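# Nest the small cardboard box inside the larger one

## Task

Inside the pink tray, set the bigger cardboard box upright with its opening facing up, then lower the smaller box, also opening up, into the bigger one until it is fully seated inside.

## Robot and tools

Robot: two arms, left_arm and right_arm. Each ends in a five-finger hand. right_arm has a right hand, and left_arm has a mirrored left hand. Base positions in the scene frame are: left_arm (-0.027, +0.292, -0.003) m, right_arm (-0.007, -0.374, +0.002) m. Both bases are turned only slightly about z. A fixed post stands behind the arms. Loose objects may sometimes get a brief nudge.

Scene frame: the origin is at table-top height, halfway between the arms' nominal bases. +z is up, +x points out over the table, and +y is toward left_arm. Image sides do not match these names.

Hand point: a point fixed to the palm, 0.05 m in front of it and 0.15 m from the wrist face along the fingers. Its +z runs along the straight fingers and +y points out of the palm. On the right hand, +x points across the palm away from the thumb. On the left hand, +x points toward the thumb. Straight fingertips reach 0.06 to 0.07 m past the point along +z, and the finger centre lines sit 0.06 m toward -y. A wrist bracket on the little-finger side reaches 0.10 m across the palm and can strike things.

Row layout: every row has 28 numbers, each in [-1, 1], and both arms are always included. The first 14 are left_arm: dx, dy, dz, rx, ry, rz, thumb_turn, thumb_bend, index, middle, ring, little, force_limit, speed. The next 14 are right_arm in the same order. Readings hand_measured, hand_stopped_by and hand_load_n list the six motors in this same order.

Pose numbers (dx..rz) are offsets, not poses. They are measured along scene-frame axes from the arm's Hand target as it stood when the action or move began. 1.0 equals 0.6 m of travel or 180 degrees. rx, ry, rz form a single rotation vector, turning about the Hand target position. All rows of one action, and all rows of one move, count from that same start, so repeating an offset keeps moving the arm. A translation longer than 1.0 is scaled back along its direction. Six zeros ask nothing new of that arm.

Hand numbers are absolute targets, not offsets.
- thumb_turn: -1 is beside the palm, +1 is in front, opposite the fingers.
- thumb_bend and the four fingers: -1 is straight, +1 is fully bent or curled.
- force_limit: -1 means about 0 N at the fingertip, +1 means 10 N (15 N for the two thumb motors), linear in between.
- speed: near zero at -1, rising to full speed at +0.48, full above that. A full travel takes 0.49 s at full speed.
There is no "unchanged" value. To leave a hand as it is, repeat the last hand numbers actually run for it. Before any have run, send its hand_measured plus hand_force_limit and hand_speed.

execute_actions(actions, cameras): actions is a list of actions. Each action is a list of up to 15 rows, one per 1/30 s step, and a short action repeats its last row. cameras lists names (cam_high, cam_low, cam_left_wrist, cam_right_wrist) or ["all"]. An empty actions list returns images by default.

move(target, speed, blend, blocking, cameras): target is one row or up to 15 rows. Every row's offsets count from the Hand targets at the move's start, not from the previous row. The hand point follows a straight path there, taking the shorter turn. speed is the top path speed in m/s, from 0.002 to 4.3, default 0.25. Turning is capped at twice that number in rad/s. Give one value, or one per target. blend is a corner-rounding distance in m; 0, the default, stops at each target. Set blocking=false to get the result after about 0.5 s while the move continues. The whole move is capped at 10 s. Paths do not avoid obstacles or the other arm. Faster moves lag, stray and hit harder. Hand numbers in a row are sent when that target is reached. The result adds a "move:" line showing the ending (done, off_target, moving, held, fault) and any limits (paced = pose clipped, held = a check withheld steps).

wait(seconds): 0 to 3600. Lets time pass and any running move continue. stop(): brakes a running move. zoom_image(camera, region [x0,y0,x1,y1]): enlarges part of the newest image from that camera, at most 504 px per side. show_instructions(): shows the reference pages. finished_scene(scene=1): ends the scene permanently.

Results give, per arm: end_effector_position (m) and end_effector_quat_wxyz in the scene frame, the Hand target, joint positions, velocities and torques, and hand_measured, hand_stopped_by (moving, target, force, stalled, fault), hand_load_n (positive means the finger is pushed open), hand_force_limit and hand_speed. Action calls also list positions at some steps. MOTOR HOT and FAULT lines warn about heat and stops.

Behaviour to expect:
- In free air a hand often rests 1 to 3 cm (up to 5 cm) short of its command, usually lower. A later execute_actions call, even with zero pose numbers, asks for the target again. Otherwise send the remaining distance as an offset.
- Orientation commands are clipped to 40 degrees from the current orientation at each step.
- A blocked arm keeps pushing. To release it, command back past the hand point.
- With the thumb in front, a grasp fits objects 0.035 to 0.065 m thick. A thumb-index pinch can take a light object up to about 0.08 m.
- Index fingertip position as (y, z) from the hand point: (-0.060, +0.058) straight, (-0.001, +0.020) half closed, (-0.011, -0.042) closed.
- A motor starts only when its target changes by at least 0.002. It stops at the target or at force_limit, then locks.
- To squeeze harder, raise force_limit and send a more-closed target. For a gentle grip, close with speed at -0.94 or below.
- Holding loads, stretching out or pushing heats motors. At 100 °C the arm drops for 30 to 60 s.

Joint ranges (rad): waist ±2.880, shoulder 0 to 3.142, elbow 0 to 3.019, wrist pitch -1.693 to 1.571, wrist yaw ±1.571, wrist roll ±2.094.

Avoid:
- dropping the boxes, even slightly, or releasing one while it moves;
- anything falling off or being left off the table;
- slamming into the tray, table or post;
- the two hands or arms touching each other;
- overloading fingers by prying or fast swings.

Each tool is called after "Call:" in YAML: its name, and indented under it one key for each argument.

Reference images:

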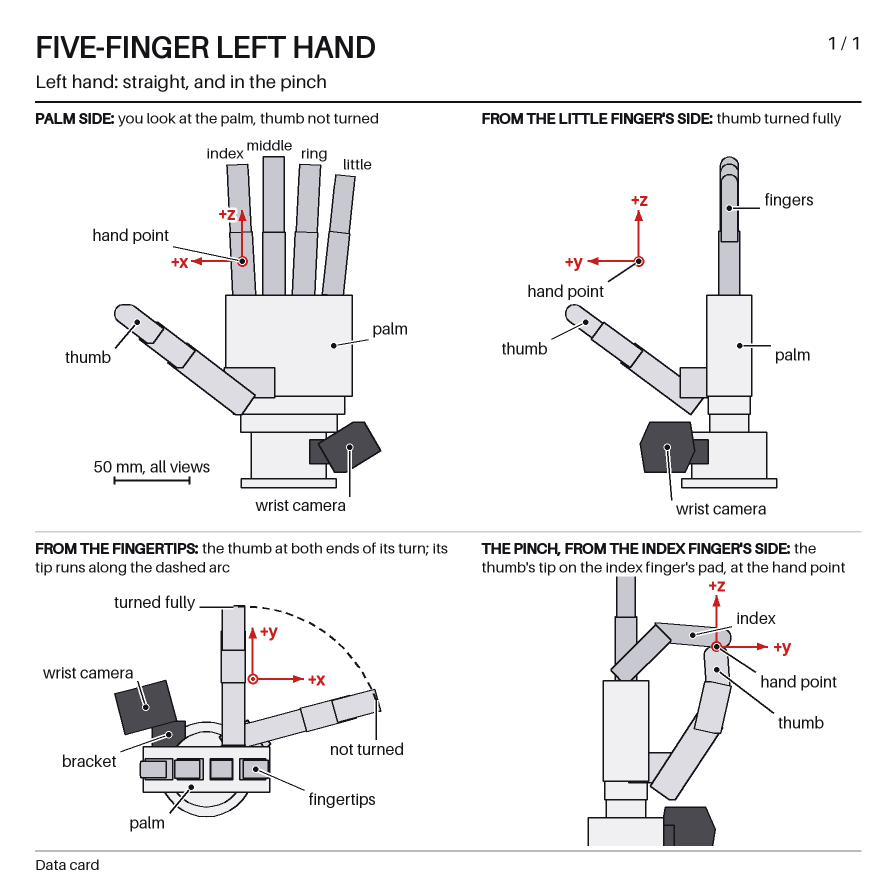

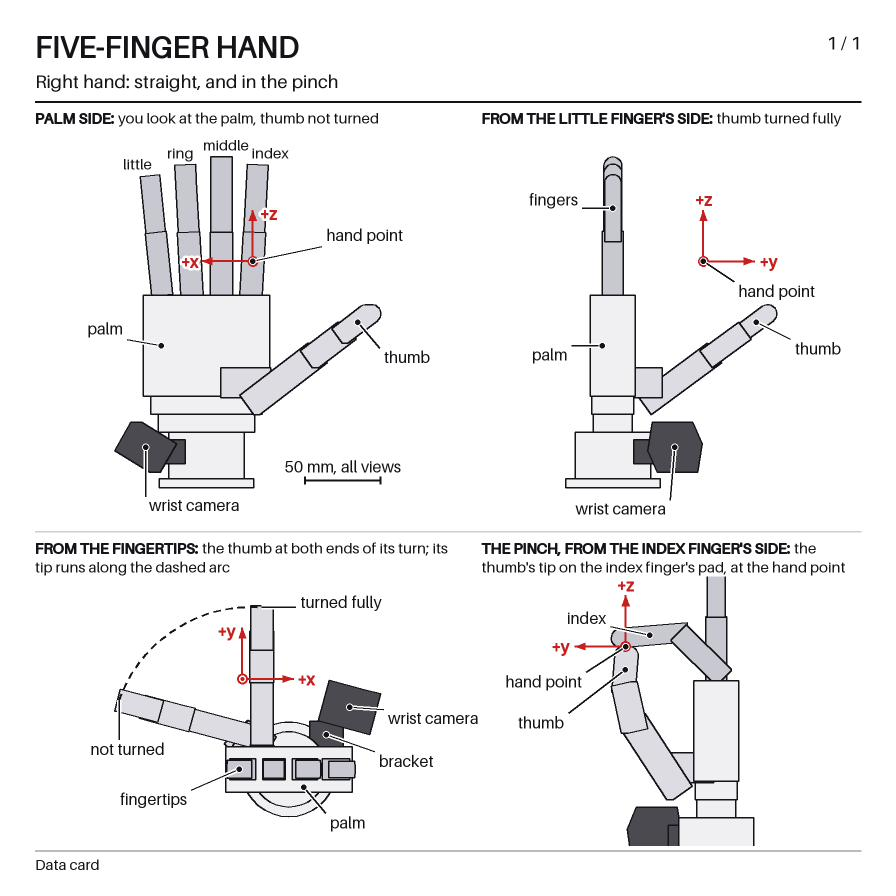

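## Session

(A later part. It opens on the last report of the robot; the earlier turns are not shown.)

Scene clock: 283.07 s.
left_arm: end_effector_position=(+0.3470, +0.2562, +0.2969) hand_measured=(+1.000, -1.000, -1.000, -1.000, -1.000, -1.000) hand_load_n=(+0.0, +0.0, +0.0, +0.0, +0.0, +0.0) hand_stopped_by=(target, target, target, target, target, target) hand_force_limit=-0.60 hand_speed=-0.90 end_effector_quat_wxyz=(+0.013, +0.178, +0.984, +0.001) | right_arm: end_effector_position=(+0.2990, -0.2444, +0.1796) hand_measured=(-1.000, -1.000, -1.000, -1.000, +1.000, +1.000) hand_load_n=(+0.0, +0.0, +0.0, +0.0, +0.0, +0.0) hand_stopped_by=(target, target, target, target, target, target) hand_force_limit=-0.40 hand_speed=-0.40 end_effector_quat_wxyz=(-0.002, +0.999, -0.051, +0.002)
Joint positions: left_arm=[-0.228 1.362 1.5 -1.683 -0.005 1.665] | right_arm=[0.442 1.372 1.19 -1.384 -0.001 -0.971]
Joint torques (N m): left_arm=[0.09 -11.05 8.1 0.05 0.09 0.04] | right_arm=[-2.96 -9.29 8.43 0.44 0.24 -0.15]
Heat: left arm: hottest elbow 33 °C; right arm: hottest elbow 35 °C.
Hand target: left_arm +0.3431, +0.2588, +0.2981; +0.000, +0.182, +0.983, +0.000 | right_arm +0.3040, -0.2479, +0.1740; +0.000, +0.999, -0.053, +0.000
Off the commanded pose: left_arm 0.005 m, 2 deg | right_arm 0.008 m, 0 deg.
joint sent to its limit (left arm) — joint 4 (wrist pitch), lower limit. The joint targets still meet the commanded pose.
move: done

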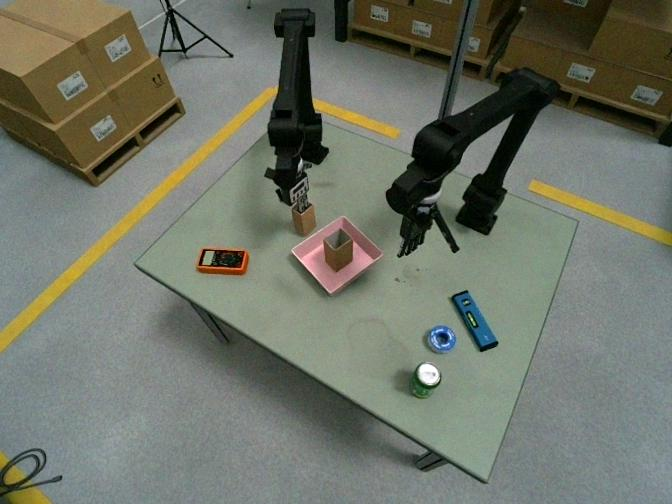

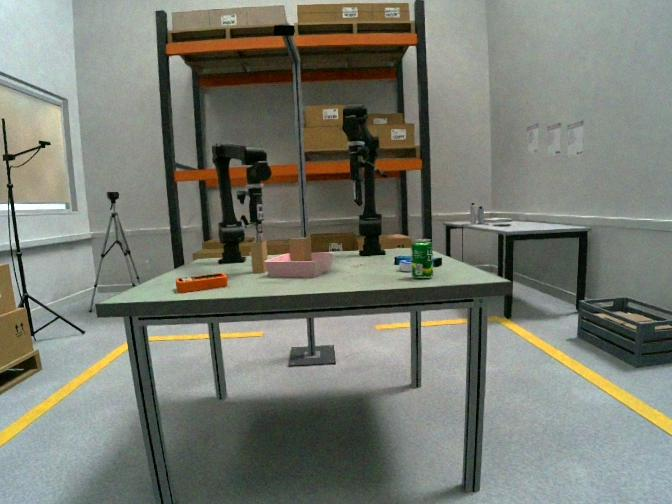

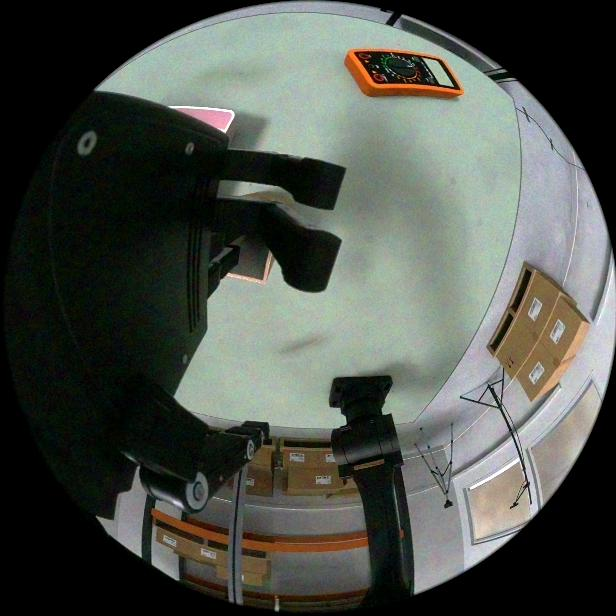

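Call:
move:
  target: [0,0,0,0,0,0,1,-1.0,-1,-1,-1,-1,-0.6,-0.9,0.0,0,-0.047,0,0,0,-1,-1,-1,-1,1,1,-0.4,-0.4]
  speed: 0.04
  cameras: ["cam_high","cam_low","cam_right_wrist"]

Call:
zoom_image:
  camera: "cam_high"
  region: [270, 180, 330, 240]

Call:
zoom_image:
  camera: "cam_right_wrist"
  region: [180, 130, 380, 330]

Call:
zoom_image:
  camera: "cam_low"
  region: [230, 200, 290, 290]

Scene clock: 286.50 s.
left_arm: end_effector_position=(+0.3470, +0.2562, +0.2969) hand_measured=(+1.000, -1.000, -1.000, -1.000, -1.000, -1.000) hand_load_n=(+0.0, +0.0, +0.0, +0.0, +0.0, +0.0) hand_stopped_by=(target, target, target, target, target, target) hand_force_limit=-0.60 hand_speed=-0.90 end_effector_quat_wxyz=(+0.013, +0.178, +0.984, +0.001) | right_arm: end_effector_position=(+0.2994, -0.2442, +0.1515) hand_measured=(-1.000, -1.000, -1.000, -1.000, +1.000, +1.000) hand_load_n=(+0.0, +0.0, +0.0, +0.0, +0.0, +0.0) hand_stopped_by=(target, target, target, target, target, target) hand_force_limit=-0.40 hand_speed=-0.40 end_effector_quat_wxyz=(-0.002, +0.999, -0.051, +0.002)
Joint positions: left_arm=[-0.228 1.362 1.5 -1.683 -0.005 1.665] | right_arm=[0.442 1.389 1.132 -1.309 -0.001 -0.971]
Joint torques (N m): left_arm=[0.09 -11.11 8.1 0.05 0.08 0.05] | right_arm=[-2.96 -9.17 8.25 0.57 0.26 -0.15]
Heat: left arm: hottest elbow 33 °C; right arm: hottest elbow 35 °C.
Hand target: left_arm +0.3431, +0.2588, +0.2981; +0.000, +0.182, +0.983, +0.000 | right_arm +0.3040, -0.2479, +0.1458; +0.000, +0.999, -0.053, +0.000
Off the commanded pose: left_arm 0.005 m, 2 deg | right_arm 0.008 m, 0 deg.
joint sent to its limit (left arm) — joint 4 (wrist pitch), lower limit. The joint targets still meet the commanded pose.
move: done

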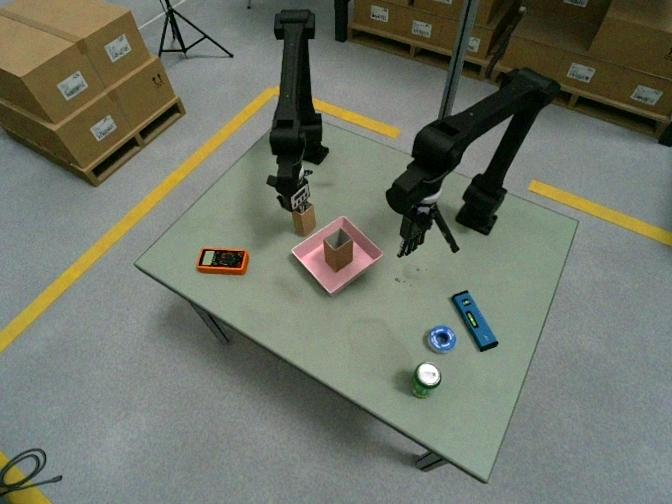

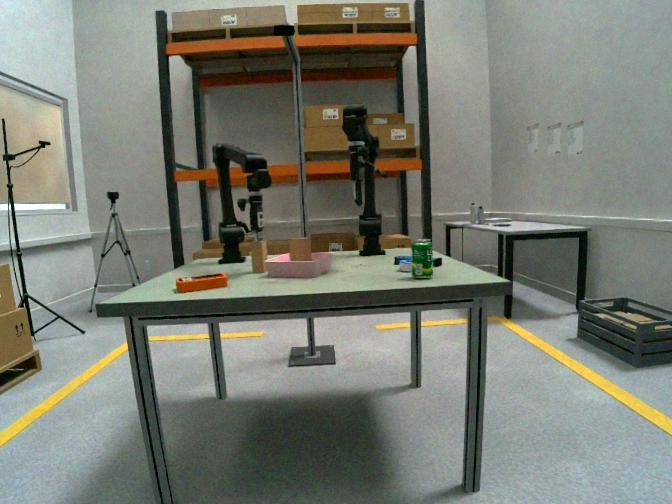

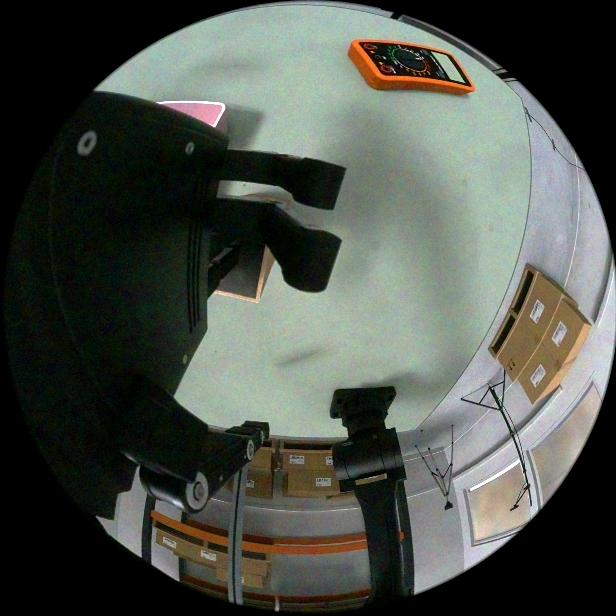

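Scaled by 8.400.

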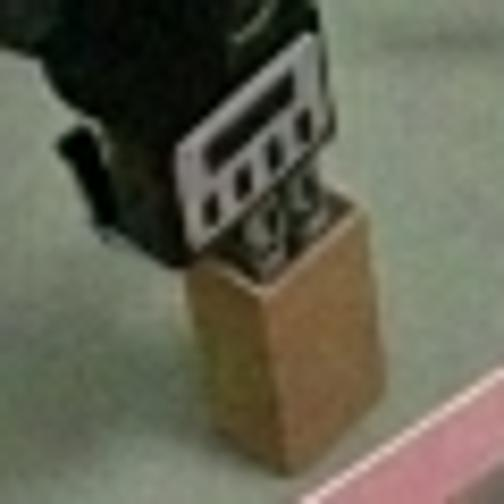

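Scaled by 2.520 from the camera's image (finer frame: 880x880).

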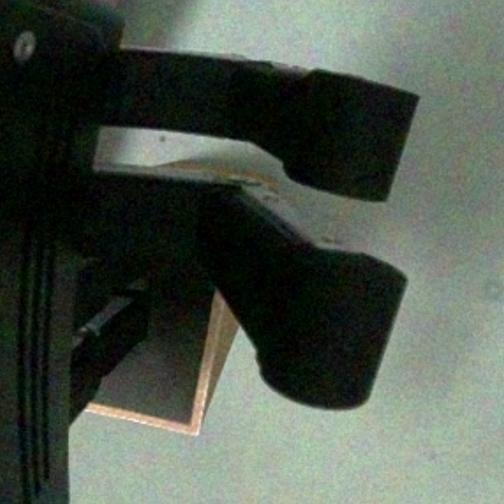

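Scaled by 5.600.

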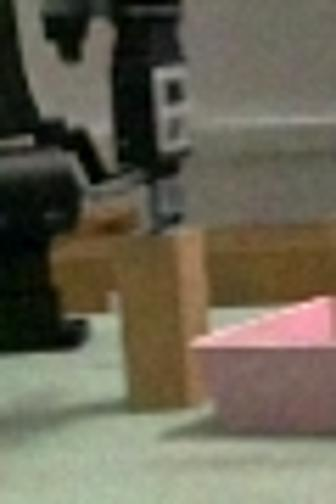

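Call:
move:
  target: [0,0,0,0,0,0,1,-1.0,-1,-1,-1,-1,-0.6,-0.9,0.0,0.025,0,0,0,0,-1,-1,-1,-1,1,1,-0.4,-0.4]
  speed: 0.02
  cameras: ["cam_high","cam_low","cam_right_wrist"]

Call:
zoom_image:
  camera: "cam_high"
  region: [270, 180, 330, 240]

Call:
zoom_image:
  camera: "cam_right_wrist"
  region: [180, 130, 380, 330]

Call:
zoom_image:
  camera: "cam_low"
  region: [230, 200, 290, 290]

Scene clock: 289.93 s.
left_arm: end_effector_position=(+0.3470, +0.2562, +0.2969) hand_measured=(+1.000, -1.000, -1.000, -1.000, -1.000, -1.000) hand_load_n=(+0.0, +0.0, +0.0, +0.0, +0.0, +0.0) hand_stopped_by=(target, target, target, target, target, target) hand_force_limit=-0.60 hand_speed=-0.90 end_effector_quat_wxyz=(+0.013, +0.178, +0.984, +0.001) | right_arm: end_effector_position=(+0.2981, -0.2417, +0.1463) hand_measured=(-1.000, -1.000, -1.000, -1.000, +1.000, +1.000) hand_load_n=(+0.0, +0.0, +0.0, +0.0, +0.5, +0.0) hand_stopped_by=(target, target, target, target, target, target) hand_force_limit=-0.40 hand_speed=-0.40 end_effector_quat_wxyz=(+0.003, +0.999, -0.054, -0.005)
Joint positions: left_arm=[-0.228 1.362 1.5 -1.683 -0.005 1.665] | right_arm=[0.448 1.406 1.132 -1.309 -0.001 -0.959]
Joint torques (N m): left_arm=[0.09 -11.05 8.1 0.05 0.08 0.04] | right_arm=[-0.5 -9.41 9.8 0.49 0.25 0.09]
Heat: left arm: hottest elbow 33 °C; right arm: hottest elbow 35 °C.
Hand target: left_arm +0.3431, +0.2588, +0.2981; +0.000, +0.182, +0.983, +0.000 | right_arm +0.3041, -0.2330, +0.1458; +0.000, +0.999, -0.053, +0.000
Off the commanded pose: left_arm 0.005 m, 2 deg | right_arm 0.011 m, 1 deg.
joint sent to its limit (left arm) — joint 4 (wrist pitch), lower limit. The joint targets still meet the commanded pose.
move: off_target (right_arm)

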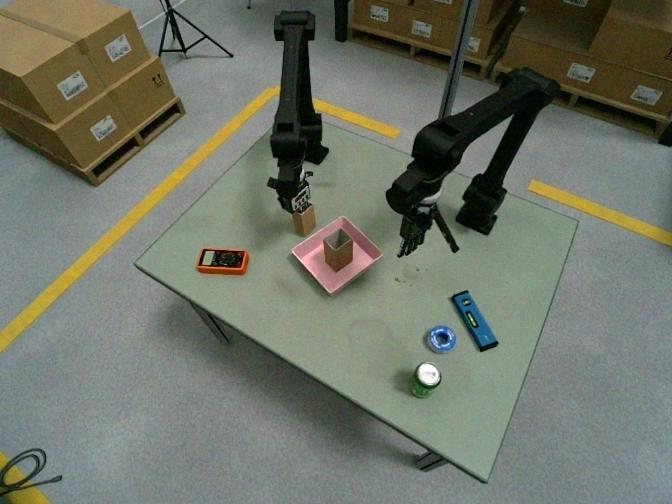

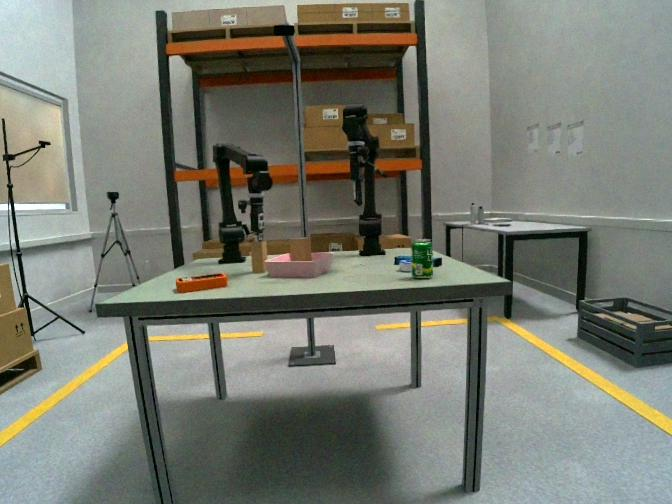

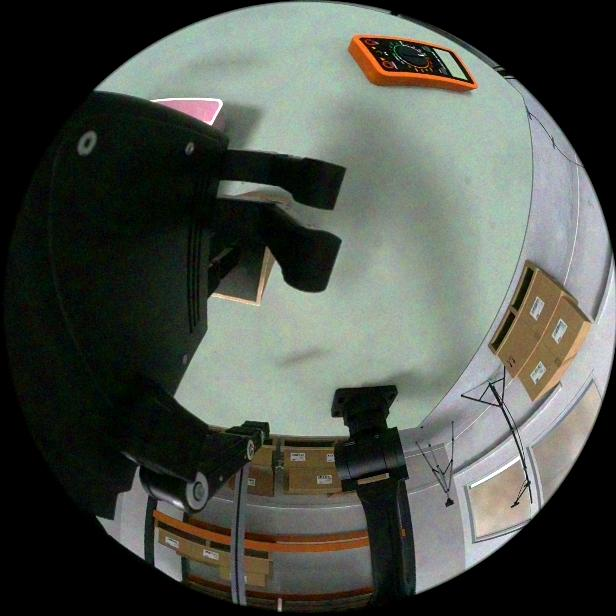

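Scaled by 8.400.

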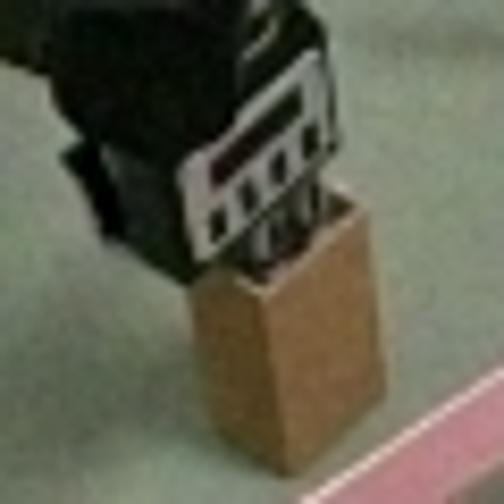

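Scaled by 2.520 from the camera's image (finer frame: 880x880).

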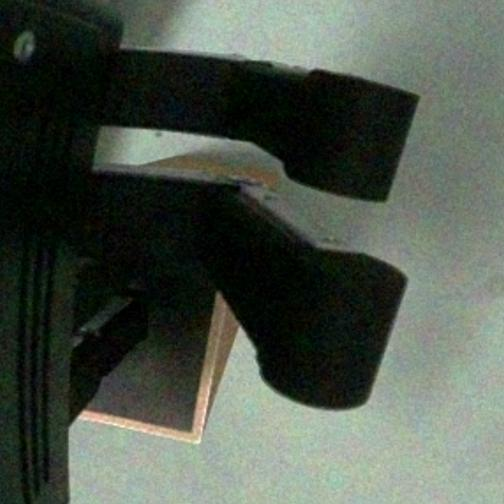

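Scaled by 5.600.

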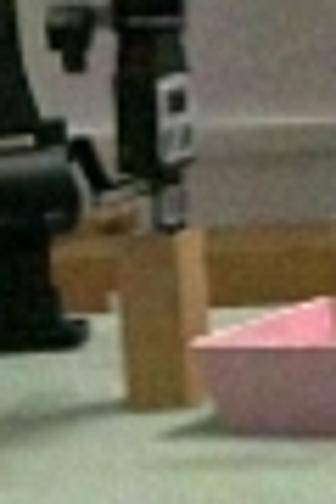

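Call:
move:
  target: [0,0,0,0,0,0,1,-1.0,-1,-1,-1,-1,-0.6,-0.9,0.0,0.014,0.006,0,0,0,-1,-1,-1,-1,1,1,-0.4,-0.4]
  speed: 0.02
  cameras: ["cam_high","cam_low","cam_right_wrist"]

Call:
zoom_image:
  camera: "cam_high"
  region: [270, 180, 330, 240]

Call:
zoom_image:
  camera: "cam_low"
  region: [230, 200, 290, 290]

Scene clock: 292.17 s.
left_arm: end_effector_position=(+0.3470, +0.2562, +0.2969) hand_measured=(+1.000, -1.000, -1.000, -1.000, -1.000, -1.000) hand_load_n=(+0.0, +0.0, +0.0, +0.0, +0.0, +0.0) hand_stopped_by=(target, target, target, target, target, target) hand_force_limit=-0.60 hand_speed=-0.90 end_effector_quat_wxyz=(+0.013, +0.178, +0.984, +0.001) | right_arm: end_effector_position=(+0.2947, -0.2354, +0.1442) hand_measured=(-1.000, -1.000, -1.000, -1.000, +1.000, +1.000) hand_load_n=(+0.0, +0.0, +0.0, +0.0, +0.0, +0.5) hand_stopped_by=(target, target, target, target, target, target) hand_force_limit=-0.40 hand_speed=-0.40 end_effector_quat_wxyz=(+0.005, +0.999, -0.053, -0.008)
Joint positions: left_arm=[-0.228 1.362 1.5 -1.683 -0.005 1.665] | right_arm=[0.467 1.413 1.132 -1.309 -0.001 -0.941]
Joint torques (N m): left_arm=[0.03 -11.05 8.1 0.06 0.08 0.04] | right_arm=[-0.62 -9.29 11.38 0.08 0.23 0.06]
Heat: left arm: hottest elbow 33 °C; right arm: hottest elbow 35 °C.
Hand target: left_arm +0.3431, +0.2588, +0.2981; +0.000, +0.182, +0.983, +0.000 | right_arm +0.3041, -0.2246, +0.1494; +0.000, +0.999, -0.052, +0.000
Off the commanded pose: left_arm 0.005 m, 2 deg | right_arm 0.015 m, 1 deg.
joint sent to its limit (left arm) — joint 4 (wrist pitch), lower limit. The joint targets still meet the commanded pose.
move: off_target (right_arm)

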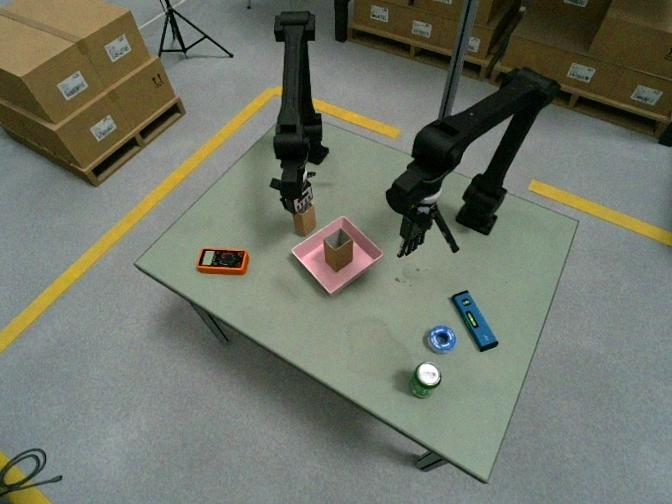

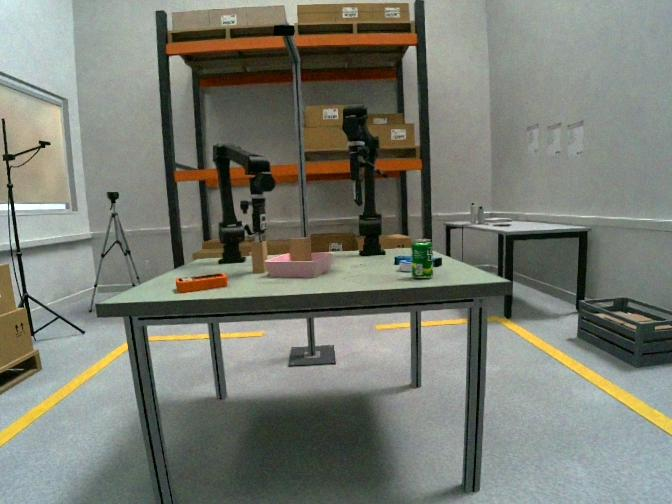

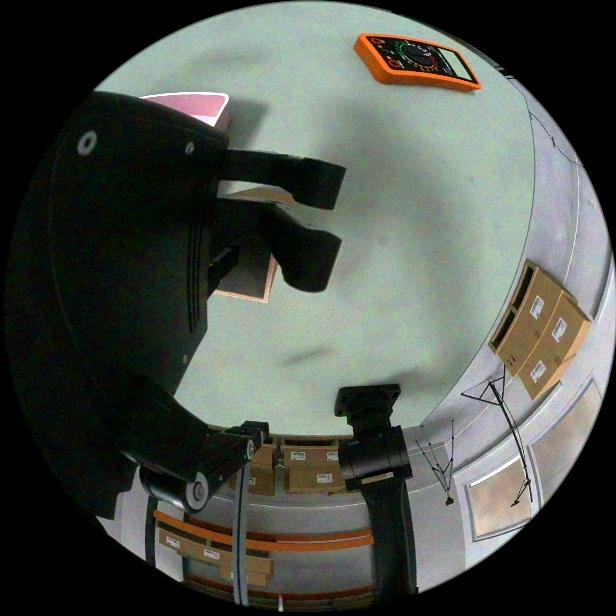

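Scaled by 8.400.

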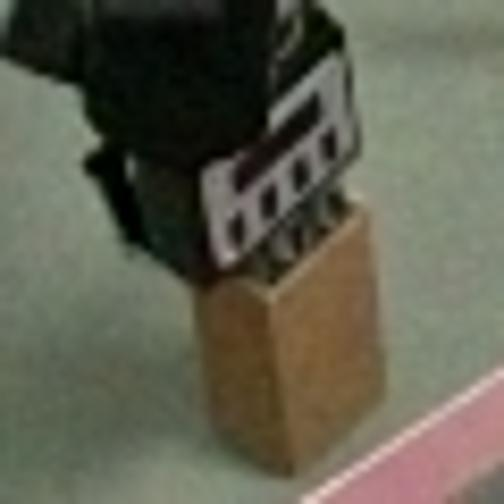

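Scaled by 5.600.

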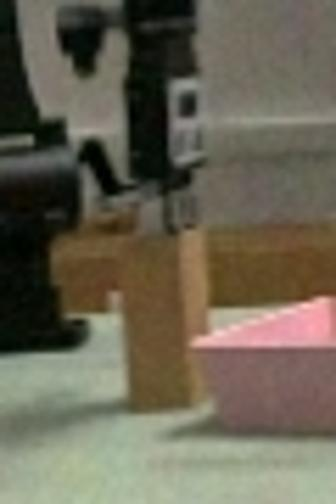

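Call:
move:
  target: [0,0,0,0,0,0,1,-1.0,-1,-1,-1,-1,-0.6,-0.9,0.004,0.0,0.008,0,0,0,-1,-1,-1,-1,1,1,-0.4,-0.4]
  speed: 0.03
  cameras: ["cam_right_wrist"]

Call:
zoom_image:
  camera: "cam_right_wrist"
  region: [180, 130, 380, 330]

Scene clock: 294.27 s.
left_arm: end_effector_position=(+0.3470, +0.2562, +0.2969) hand_measured=(+1.000, -1.000, -1.000, -1.000, -1.000, -1.000) hand_load_n=(+0.0, +0.0, +0.0, +0.0, +0.0, +0.0) hand_stopped_by=(target, target, target, target, target, target) hand_force_limit=-0.60 hand_speed=-0.90 end_effector_quat_wxyz=(+0.013, +0.178, +0.984, +0.001) | right_arm: end_effector_position=(+0.2992, -0.2327, +0.1478) hand_measured=(-1.000, -1.000, -1.000, -1.000, +1.000, +1.000) hand_load_n=(+0.0, +0.0, +0.0, +0.0, +0.0, +0.0) hand_stopped_by=(target, target, target, target, target, target) hand_force_limit=-0.40 hand_speed=-0.40 end_effector_quat_wxyz=(+0.001, +0.999, -0.054, -0.003)
Joint positions: left_arm=[-0.228 1.362 1.5 -1.683 -0.005 1.665] | right_arm=[0.467 1.415 1.146 -1.309 -0.001 -0.94]
Joint torques (N m): left_arm=[0.03 -11.11 8.1 0.06 0.09 0.04] | right_arm=[-0.85 -9.29 11.48 -0.32 0.24 0.04]
Heat: left arm: hottest elbow 33 °C; right arm: hottest elbow 35 °C.
Hand target: left_arm +0.3431, +0.2588, +0.2981; +0.000, +0.182, +0.983, +0.000 | right_arm +0.3065, -0.2246, +0.1542; +0.000, +0.999, -0.053, +0.000
Off the commanded pose: left_arm 0.005 m, 2 deg | right_arm 0.013 m, 0 deg.
joint sent to its limit (left arm) — joint 4 (wrist pitch), lower limit. The joint targets still meet the commanded pose.
move: off_target (right_arm)

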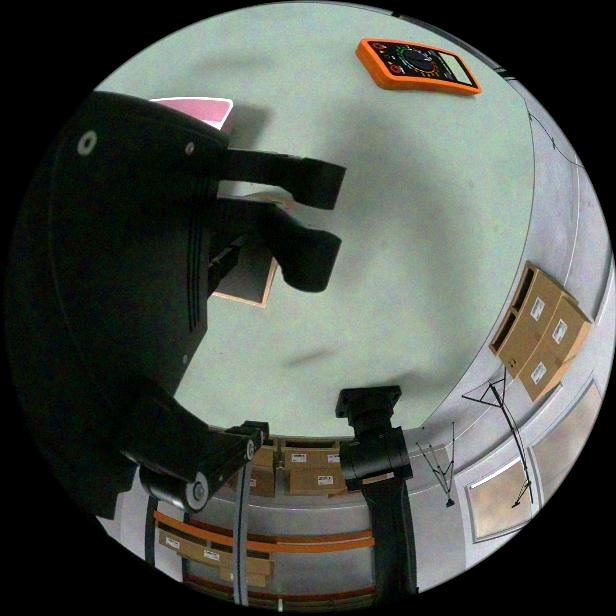

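Scaled by 2.520 from the camera's image (finer frame: 880x880).

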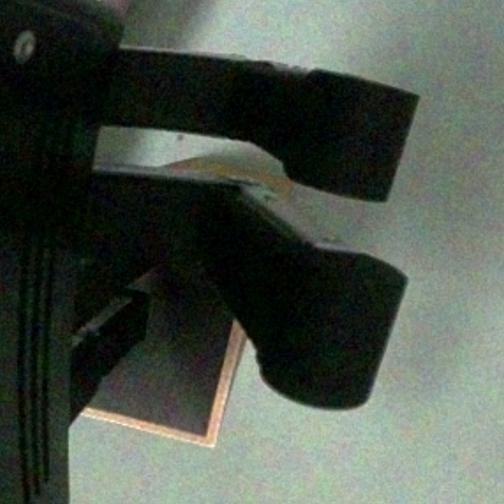

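Call:
move:
  target: [0,0,0,0,0,0,1,-1.0,-1,-1,-1,-1,-0.6,-0.9,0,0.0,0,0,0,0,-1,-1,-1,0.0,1,1,-0.5,-0.94]
  speed: 0.03
  cameras: ["cam_high","cam_low","cam_right_wrist"]

Call:
zoom_image:
  camera: "cam_high"
  region: [270, 180, 330, 240]

Call:
zoom_image:
  camera: "cam_low"
  region: [230, 200, 290, 290]

Call:
zoom_image:
  camera: "cam_right_wrist"
  region: [180, 130, 380, 330]

Scene clock: 299.60 s.
left_arm: end_effector_position=(+0.3470, +0.2562, +0.2969) hand_measured=(+1.000, -1.000, -1.000, -1.000, -1.000, -1.000) hand_load_n=(+0.0, +0.0, +0.0, +0.0, +0.0, +0.0) hand_stopped_by=(target, target, target, target, target, target) hand_force_limit=-0.60 hand_speed=-0.90 end_effector_quat_wxyz=(+0.013, +0.178, +0.984, +0.001) | right_arm: end_effector_position=(+0.2992, -0.2327, +0.1476) hand_measured=(-1.000, -1.000, -1.000, -0.544, +1.000, +1.000) hand_load_n=(+0.0, +0.0, -4.0, +3.0, +0.0, +0.0) hand_stopped_by=(target, target, target, force, target, target) hand_force_limit=-0.50 hand_speed=-0.94 end_effector_quat_wxyz=(+0.001, +0.999, -0.054, -0.003)
Joint positions: left_arm=[-0.228 1.362 1.5 -1.683 -0.005 1.665] | right_arm=[0.467 1.415 1.146 -1.309 -0.001 -0.94]
Joint torques (N m): left_arm=[0.09 -11.05 8.1 0.05 0.08 0.04] | right_arm=[-0.85 -9.52 11.52 -0.34 0.25 0.03]
Heat: left arm: hottest elbow 33 °C; right arm: hottest elbow 36 °C.
Hand target: left_arm +0.3431, +0.2588, +0.2981; +0.000, +0.182, +0.983, +0.000 | right_arm +0.3065, -0.2246, +0.1542; +0.000, +0.999, -0.053, +0.000
Off the commanded pose: left_arm 0.005 m, 2 deg | right_arm 0.013 m, 0 deg.
joint sent to its limit (left arm) — joint 4 (wrist pitch), lower limit. The joint targets still meet the commanded pose.
move: done

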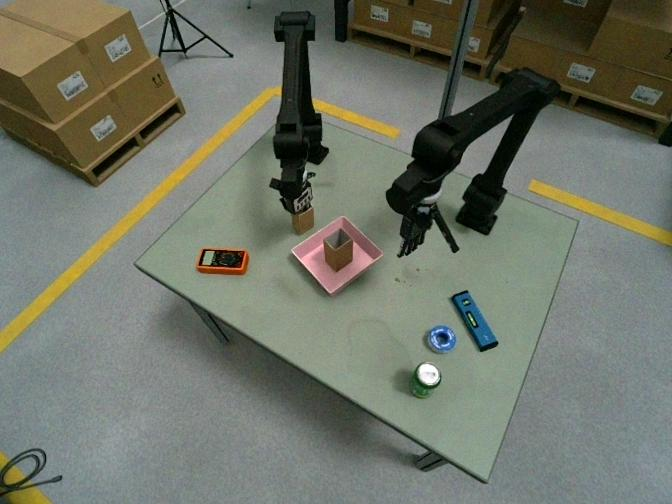

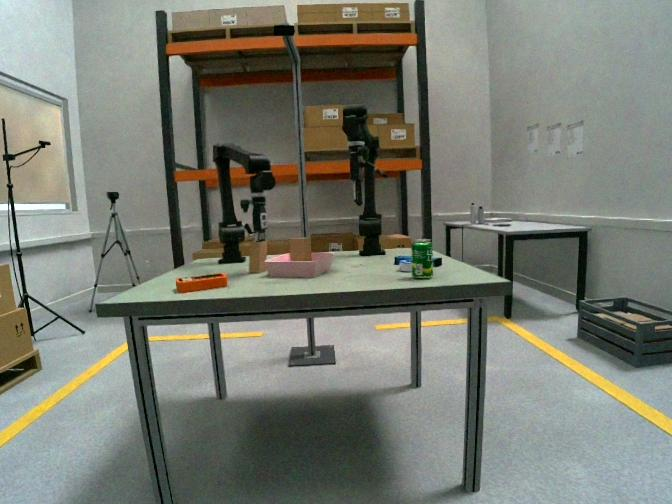

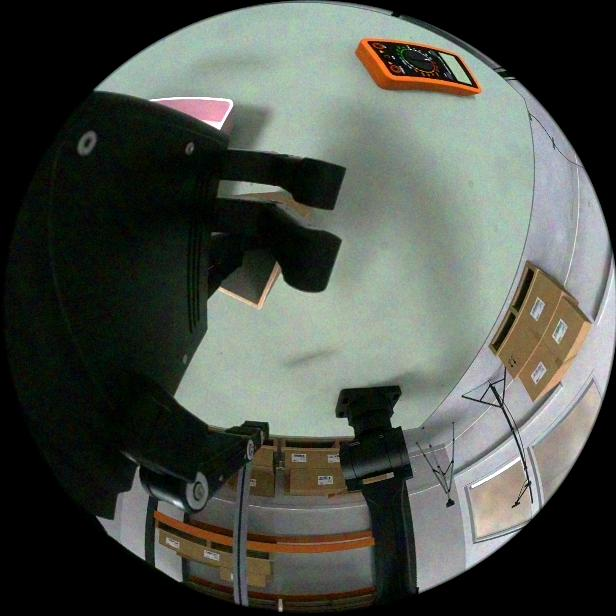

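Scaled by 8.400.

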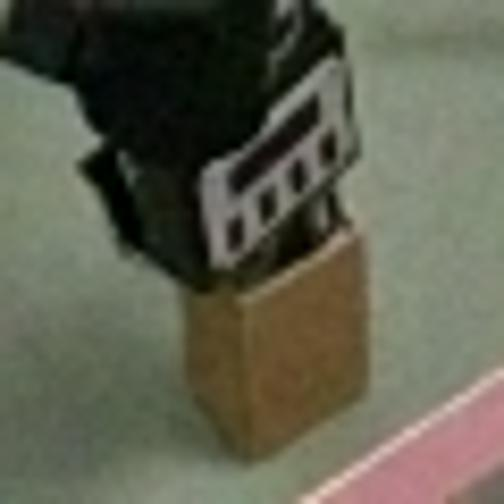

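Scaled by 5.600.

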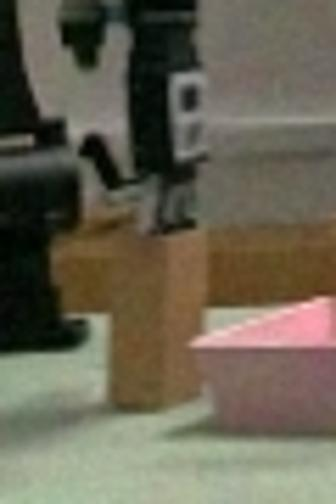

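Scaled by 2.520 from the camera's image (finer frame: 880x880).

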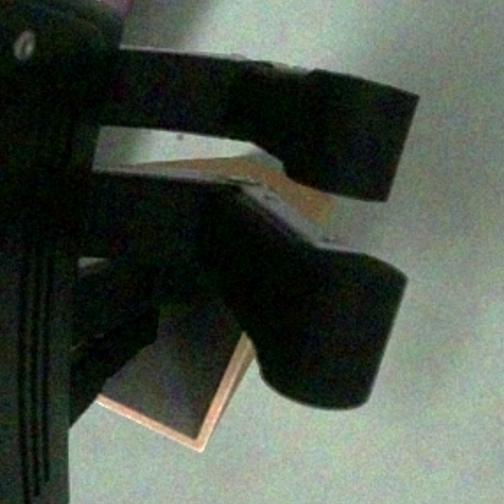

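Call:
move:
  target: [0,0,0,0,0,0,1,-1.0,-1,-1,-1,-1,-0.6,-0.9,0,0.0,0.06,0,0,0,-1,-1,-1,0.0,1,1,-0.5,-0.94]
  speed: 0.04
  cameras: ["cam_high","cam_low","cam_right_wrist"]

Call:
zoom_image:
  camera: "cam_high"
  region: [260, 170, 340, 250]

Call:
zoom_image:
  camera: "cam_low"
  region: [220, 190, 300, 290]

Call:
zoom_image:
  camera: "cam_right_wrist"
  region: [180, 130, 380, 330]

Scene clock: 317.83 s.
left_arm: end_effector_position=(+0.3470, +0.2562, +0.2969) hand_measured=(+1.000, -1.000, -1.000, -1.000, -1.000, -1.000) hand_load_n=(+0.0, -0.5, +0.0, +0.0, +0.0, +0.0) hand_stopped_by=(target, target, target, target, target, target) hand_force_limit=-0.60 hand_speed=-0.90 end_effector_quat_wxyz=(+0.013, +0.178, +0.984, +0.001) | right_arm: end_effector_position=(+0.3003, -0.2321, +0.1769) hand_measured=(-1.000, -1.000, -1.000, -0.544, +1.000, +1.000) hand_load_n=(+0.0, +0.0, -4.0, +3.0, +0.0, +0.0) hand_stopped_by=(target, target, target, force, target, target) hand_force_limit=-0.50 hand_speed=-0.94 end_effector_quat_wxyz=(+0.007, +0.998, -0.054, -0.012)
Joint positions: left_arm=[-0.228 1.362 1.5 -1.683 -0.005 1.665] | right_arm=[0.467 1.415 1.221 -1.404 -0.001 -0.94]
Joint torques (N m): left_arm=[0.09 -11.11 8.1 0.05 0.08 0.05] | right_arm=[-0.79 -11.46 11.67 -0.29 0.24 0.04]
Heat: left arm: hottest elbow 33 °C; right arm: hottest elbow 36 °C.
Hand target: left_arm +0.3431, +0.2588, +0.2981; +0.000, +0.182, +0.983, +0.000 | right_arm +0.3064, -0.2246, +0.1901; +0.000, +0.999, -0.053, +0.000
Off the commanded pose: left_arm 0.005 m, 2 deg | right_arm 0.016 m, 2 deg.
joint sent to its limit (left arm) — joint 4 (wrist pitch), lower limit. The joint targets still meet the commanded pose.
move: off_target (right_arm)

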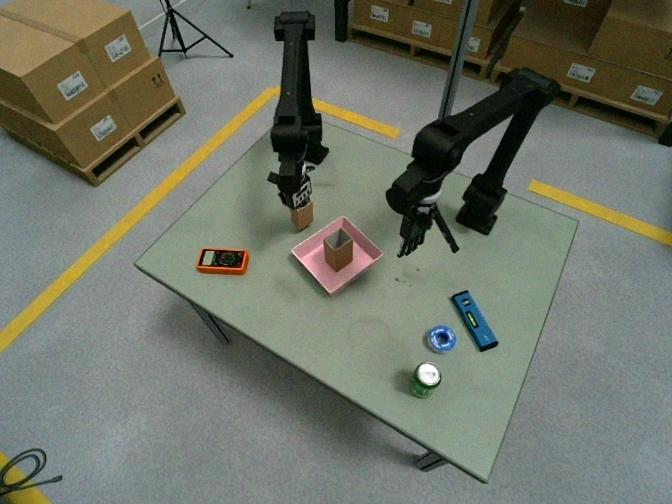

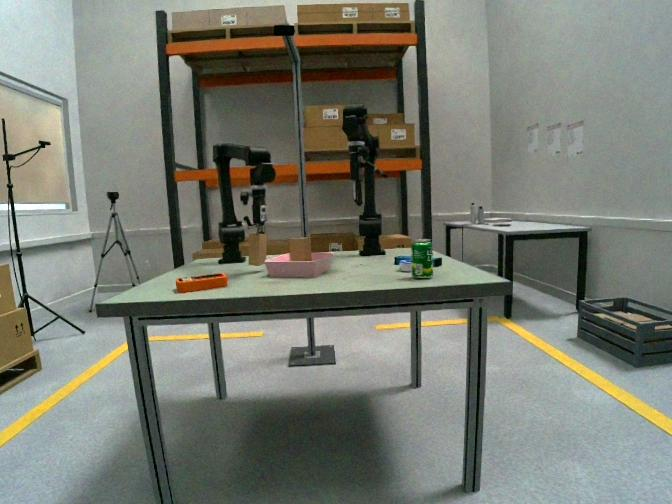

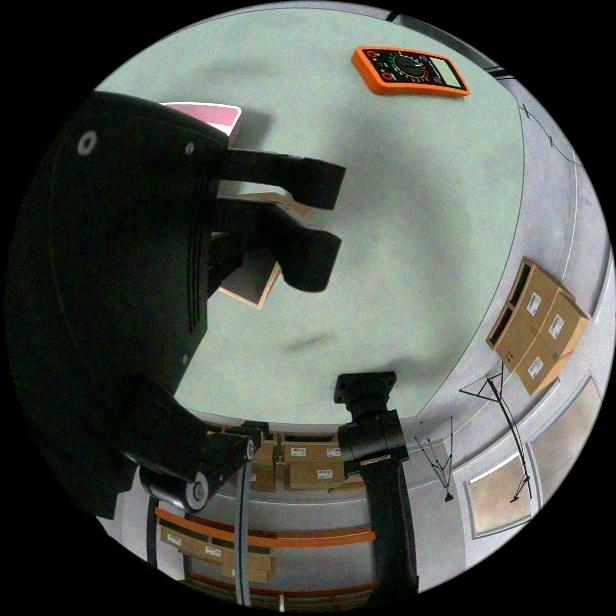

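Scaled by 6.300.

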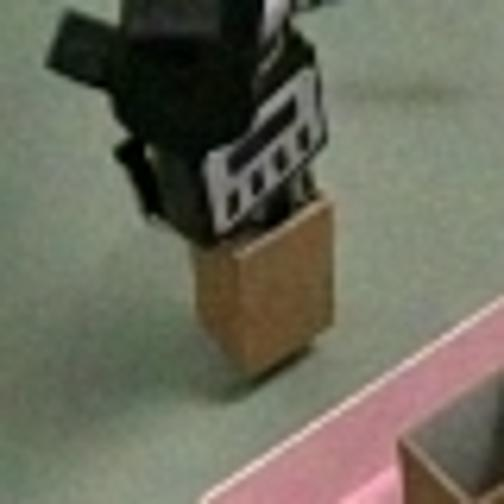

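Scaled by 5.040.

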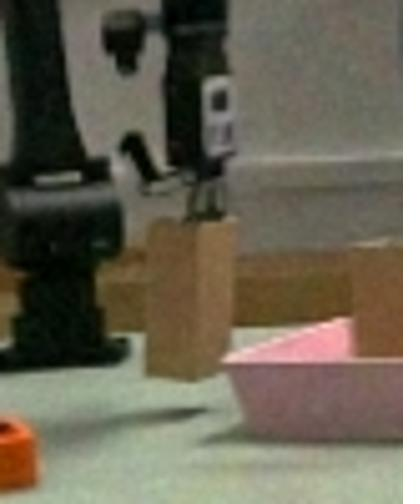

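Scaled by 2.520 from the camera's image (finer frame: 880x880).

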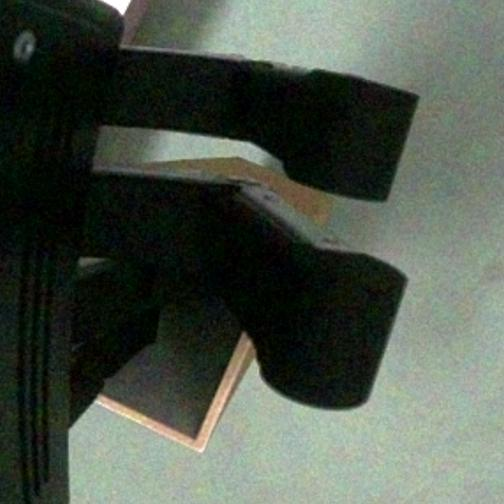

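Call:
move:
  target:
    - [0.05,-0.05,-0.02,0,0,0.617,-1,-1.0,-1,-1,-1,-1,-0.6,-0.4,0,0.0,0,0,0,0,-1,-1,-1,0.0,1,1,-0.5,-0.94]
    - [0.178,-0.215,-0.13,0,0,0.928,-1,-1.0,-1,-1,-1,-1,-0.6,-0.4,0,0.0,0,0,0,0,-1,-1,-1,0.0,1,1,-0.5,-0.94]
  speed: 0.4
  blend: [0.02,0]
  cameras: ["all"]

Scene clock: 327.57 s.
left_arm: end_effector_position=(+0.4494, +0.1356, +0.2226) hand_measured=(-1.000, -1.000, -1.000, -1.000, -1.000, -1.000) hand_load_n=(+0.0, +0.0, +0.0, +0.0, +0.0, +0.0) hand_stopped_by=(target, target, target, target, target, target) hand_force_limit=-0.60 hand_speed=-0.40 end_effector_quat_wxyz=(+0.002, +0.956, -0.292, -0.002) | right_arm: end_effector_position=(+0.3003, -0.2321, +0.1769) hand_measured=(-1.000, -1.000, -1.000, -0.544, +1.000, +1.000) hand_load_n=(+0.0, +0.0, -4.0, +3.0, +0.0, +0.0) hand_stopped_by=(target, target, target, force, target, target) hand_force_limit=-0.50 hand_speed=-0.94 end_effector_quat_wxyz=(+0.007, +0.998, -0.054, -0.012)
Joint positions: left_arm=[-0.144 1.629 1.599 -1.545 0.003 -1.158] | right_arm=[0.467 1.415 1.221 -1.404 -0.001 -0.94]
Joint torques (N m): left_arm=[-1.14 -14.45 8.36 0.57 -0.05 -0.19] | right_arm=[-0.85 -11.52 11.69 -0.4 0.24 0.03]
Heat: left arm: hottest elbow 33 °C; right arm: hottest elbow 37 °C.
Hand target: left_arm +0.4498, +0.1298, +0.2200; +0.000, +0.956, -0.292, +0.000 | right_arm +0.3064, -0.2246, +0.1901; +0.000, +0.999, -0.053, +0.000
Off the commanded pose: left_arm 0.006 m, 0 deg | right_arm 0.016 m, 2 deg.
move: done

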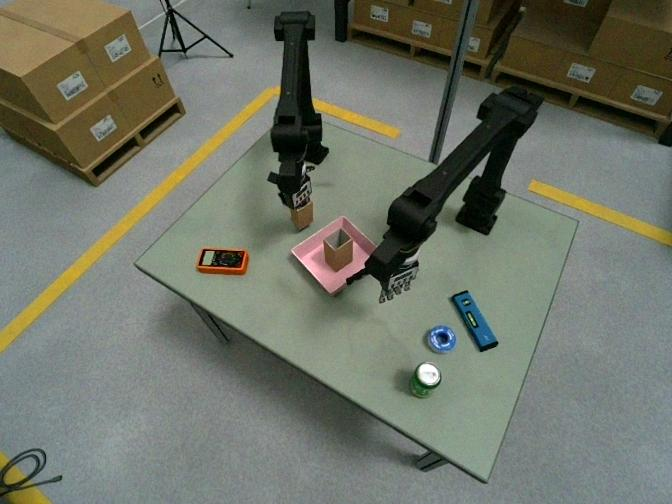

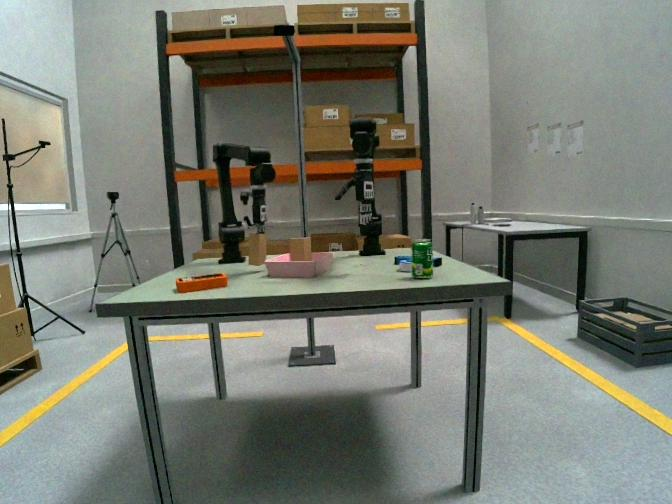

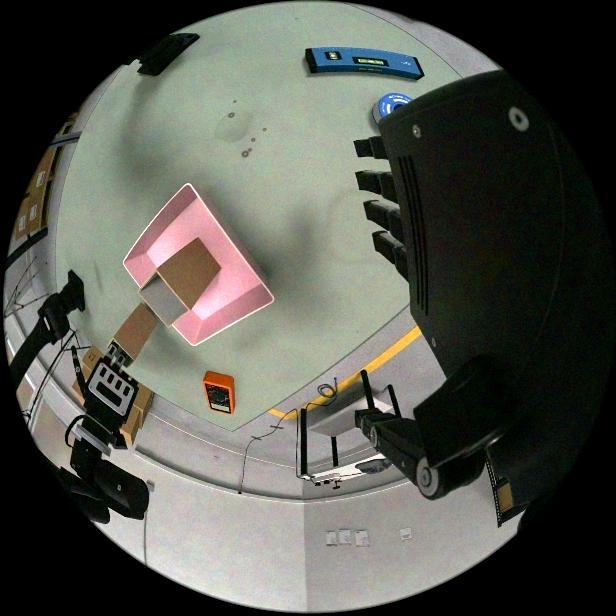

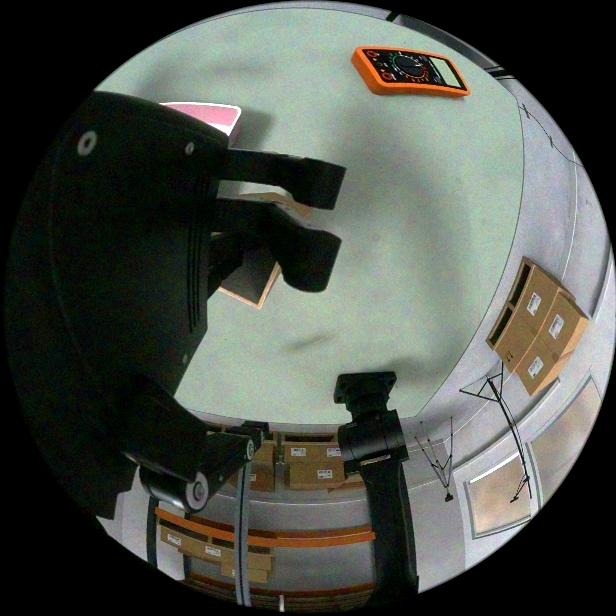

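Call:
zoom_image:
  camera: "cam_left_wrist"
  region: [90, 170, 290, 370]

Scaled by 2.520 from the camera's image (finer frame: 880x880).

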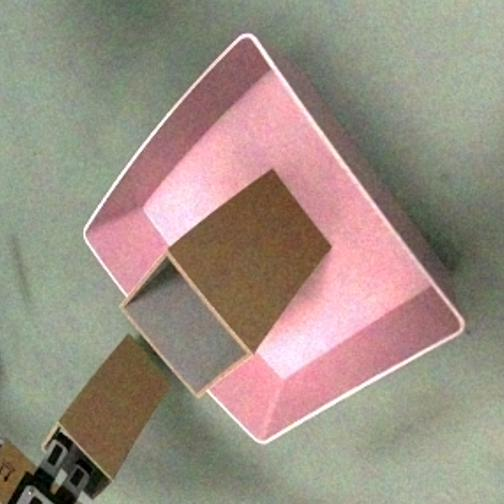

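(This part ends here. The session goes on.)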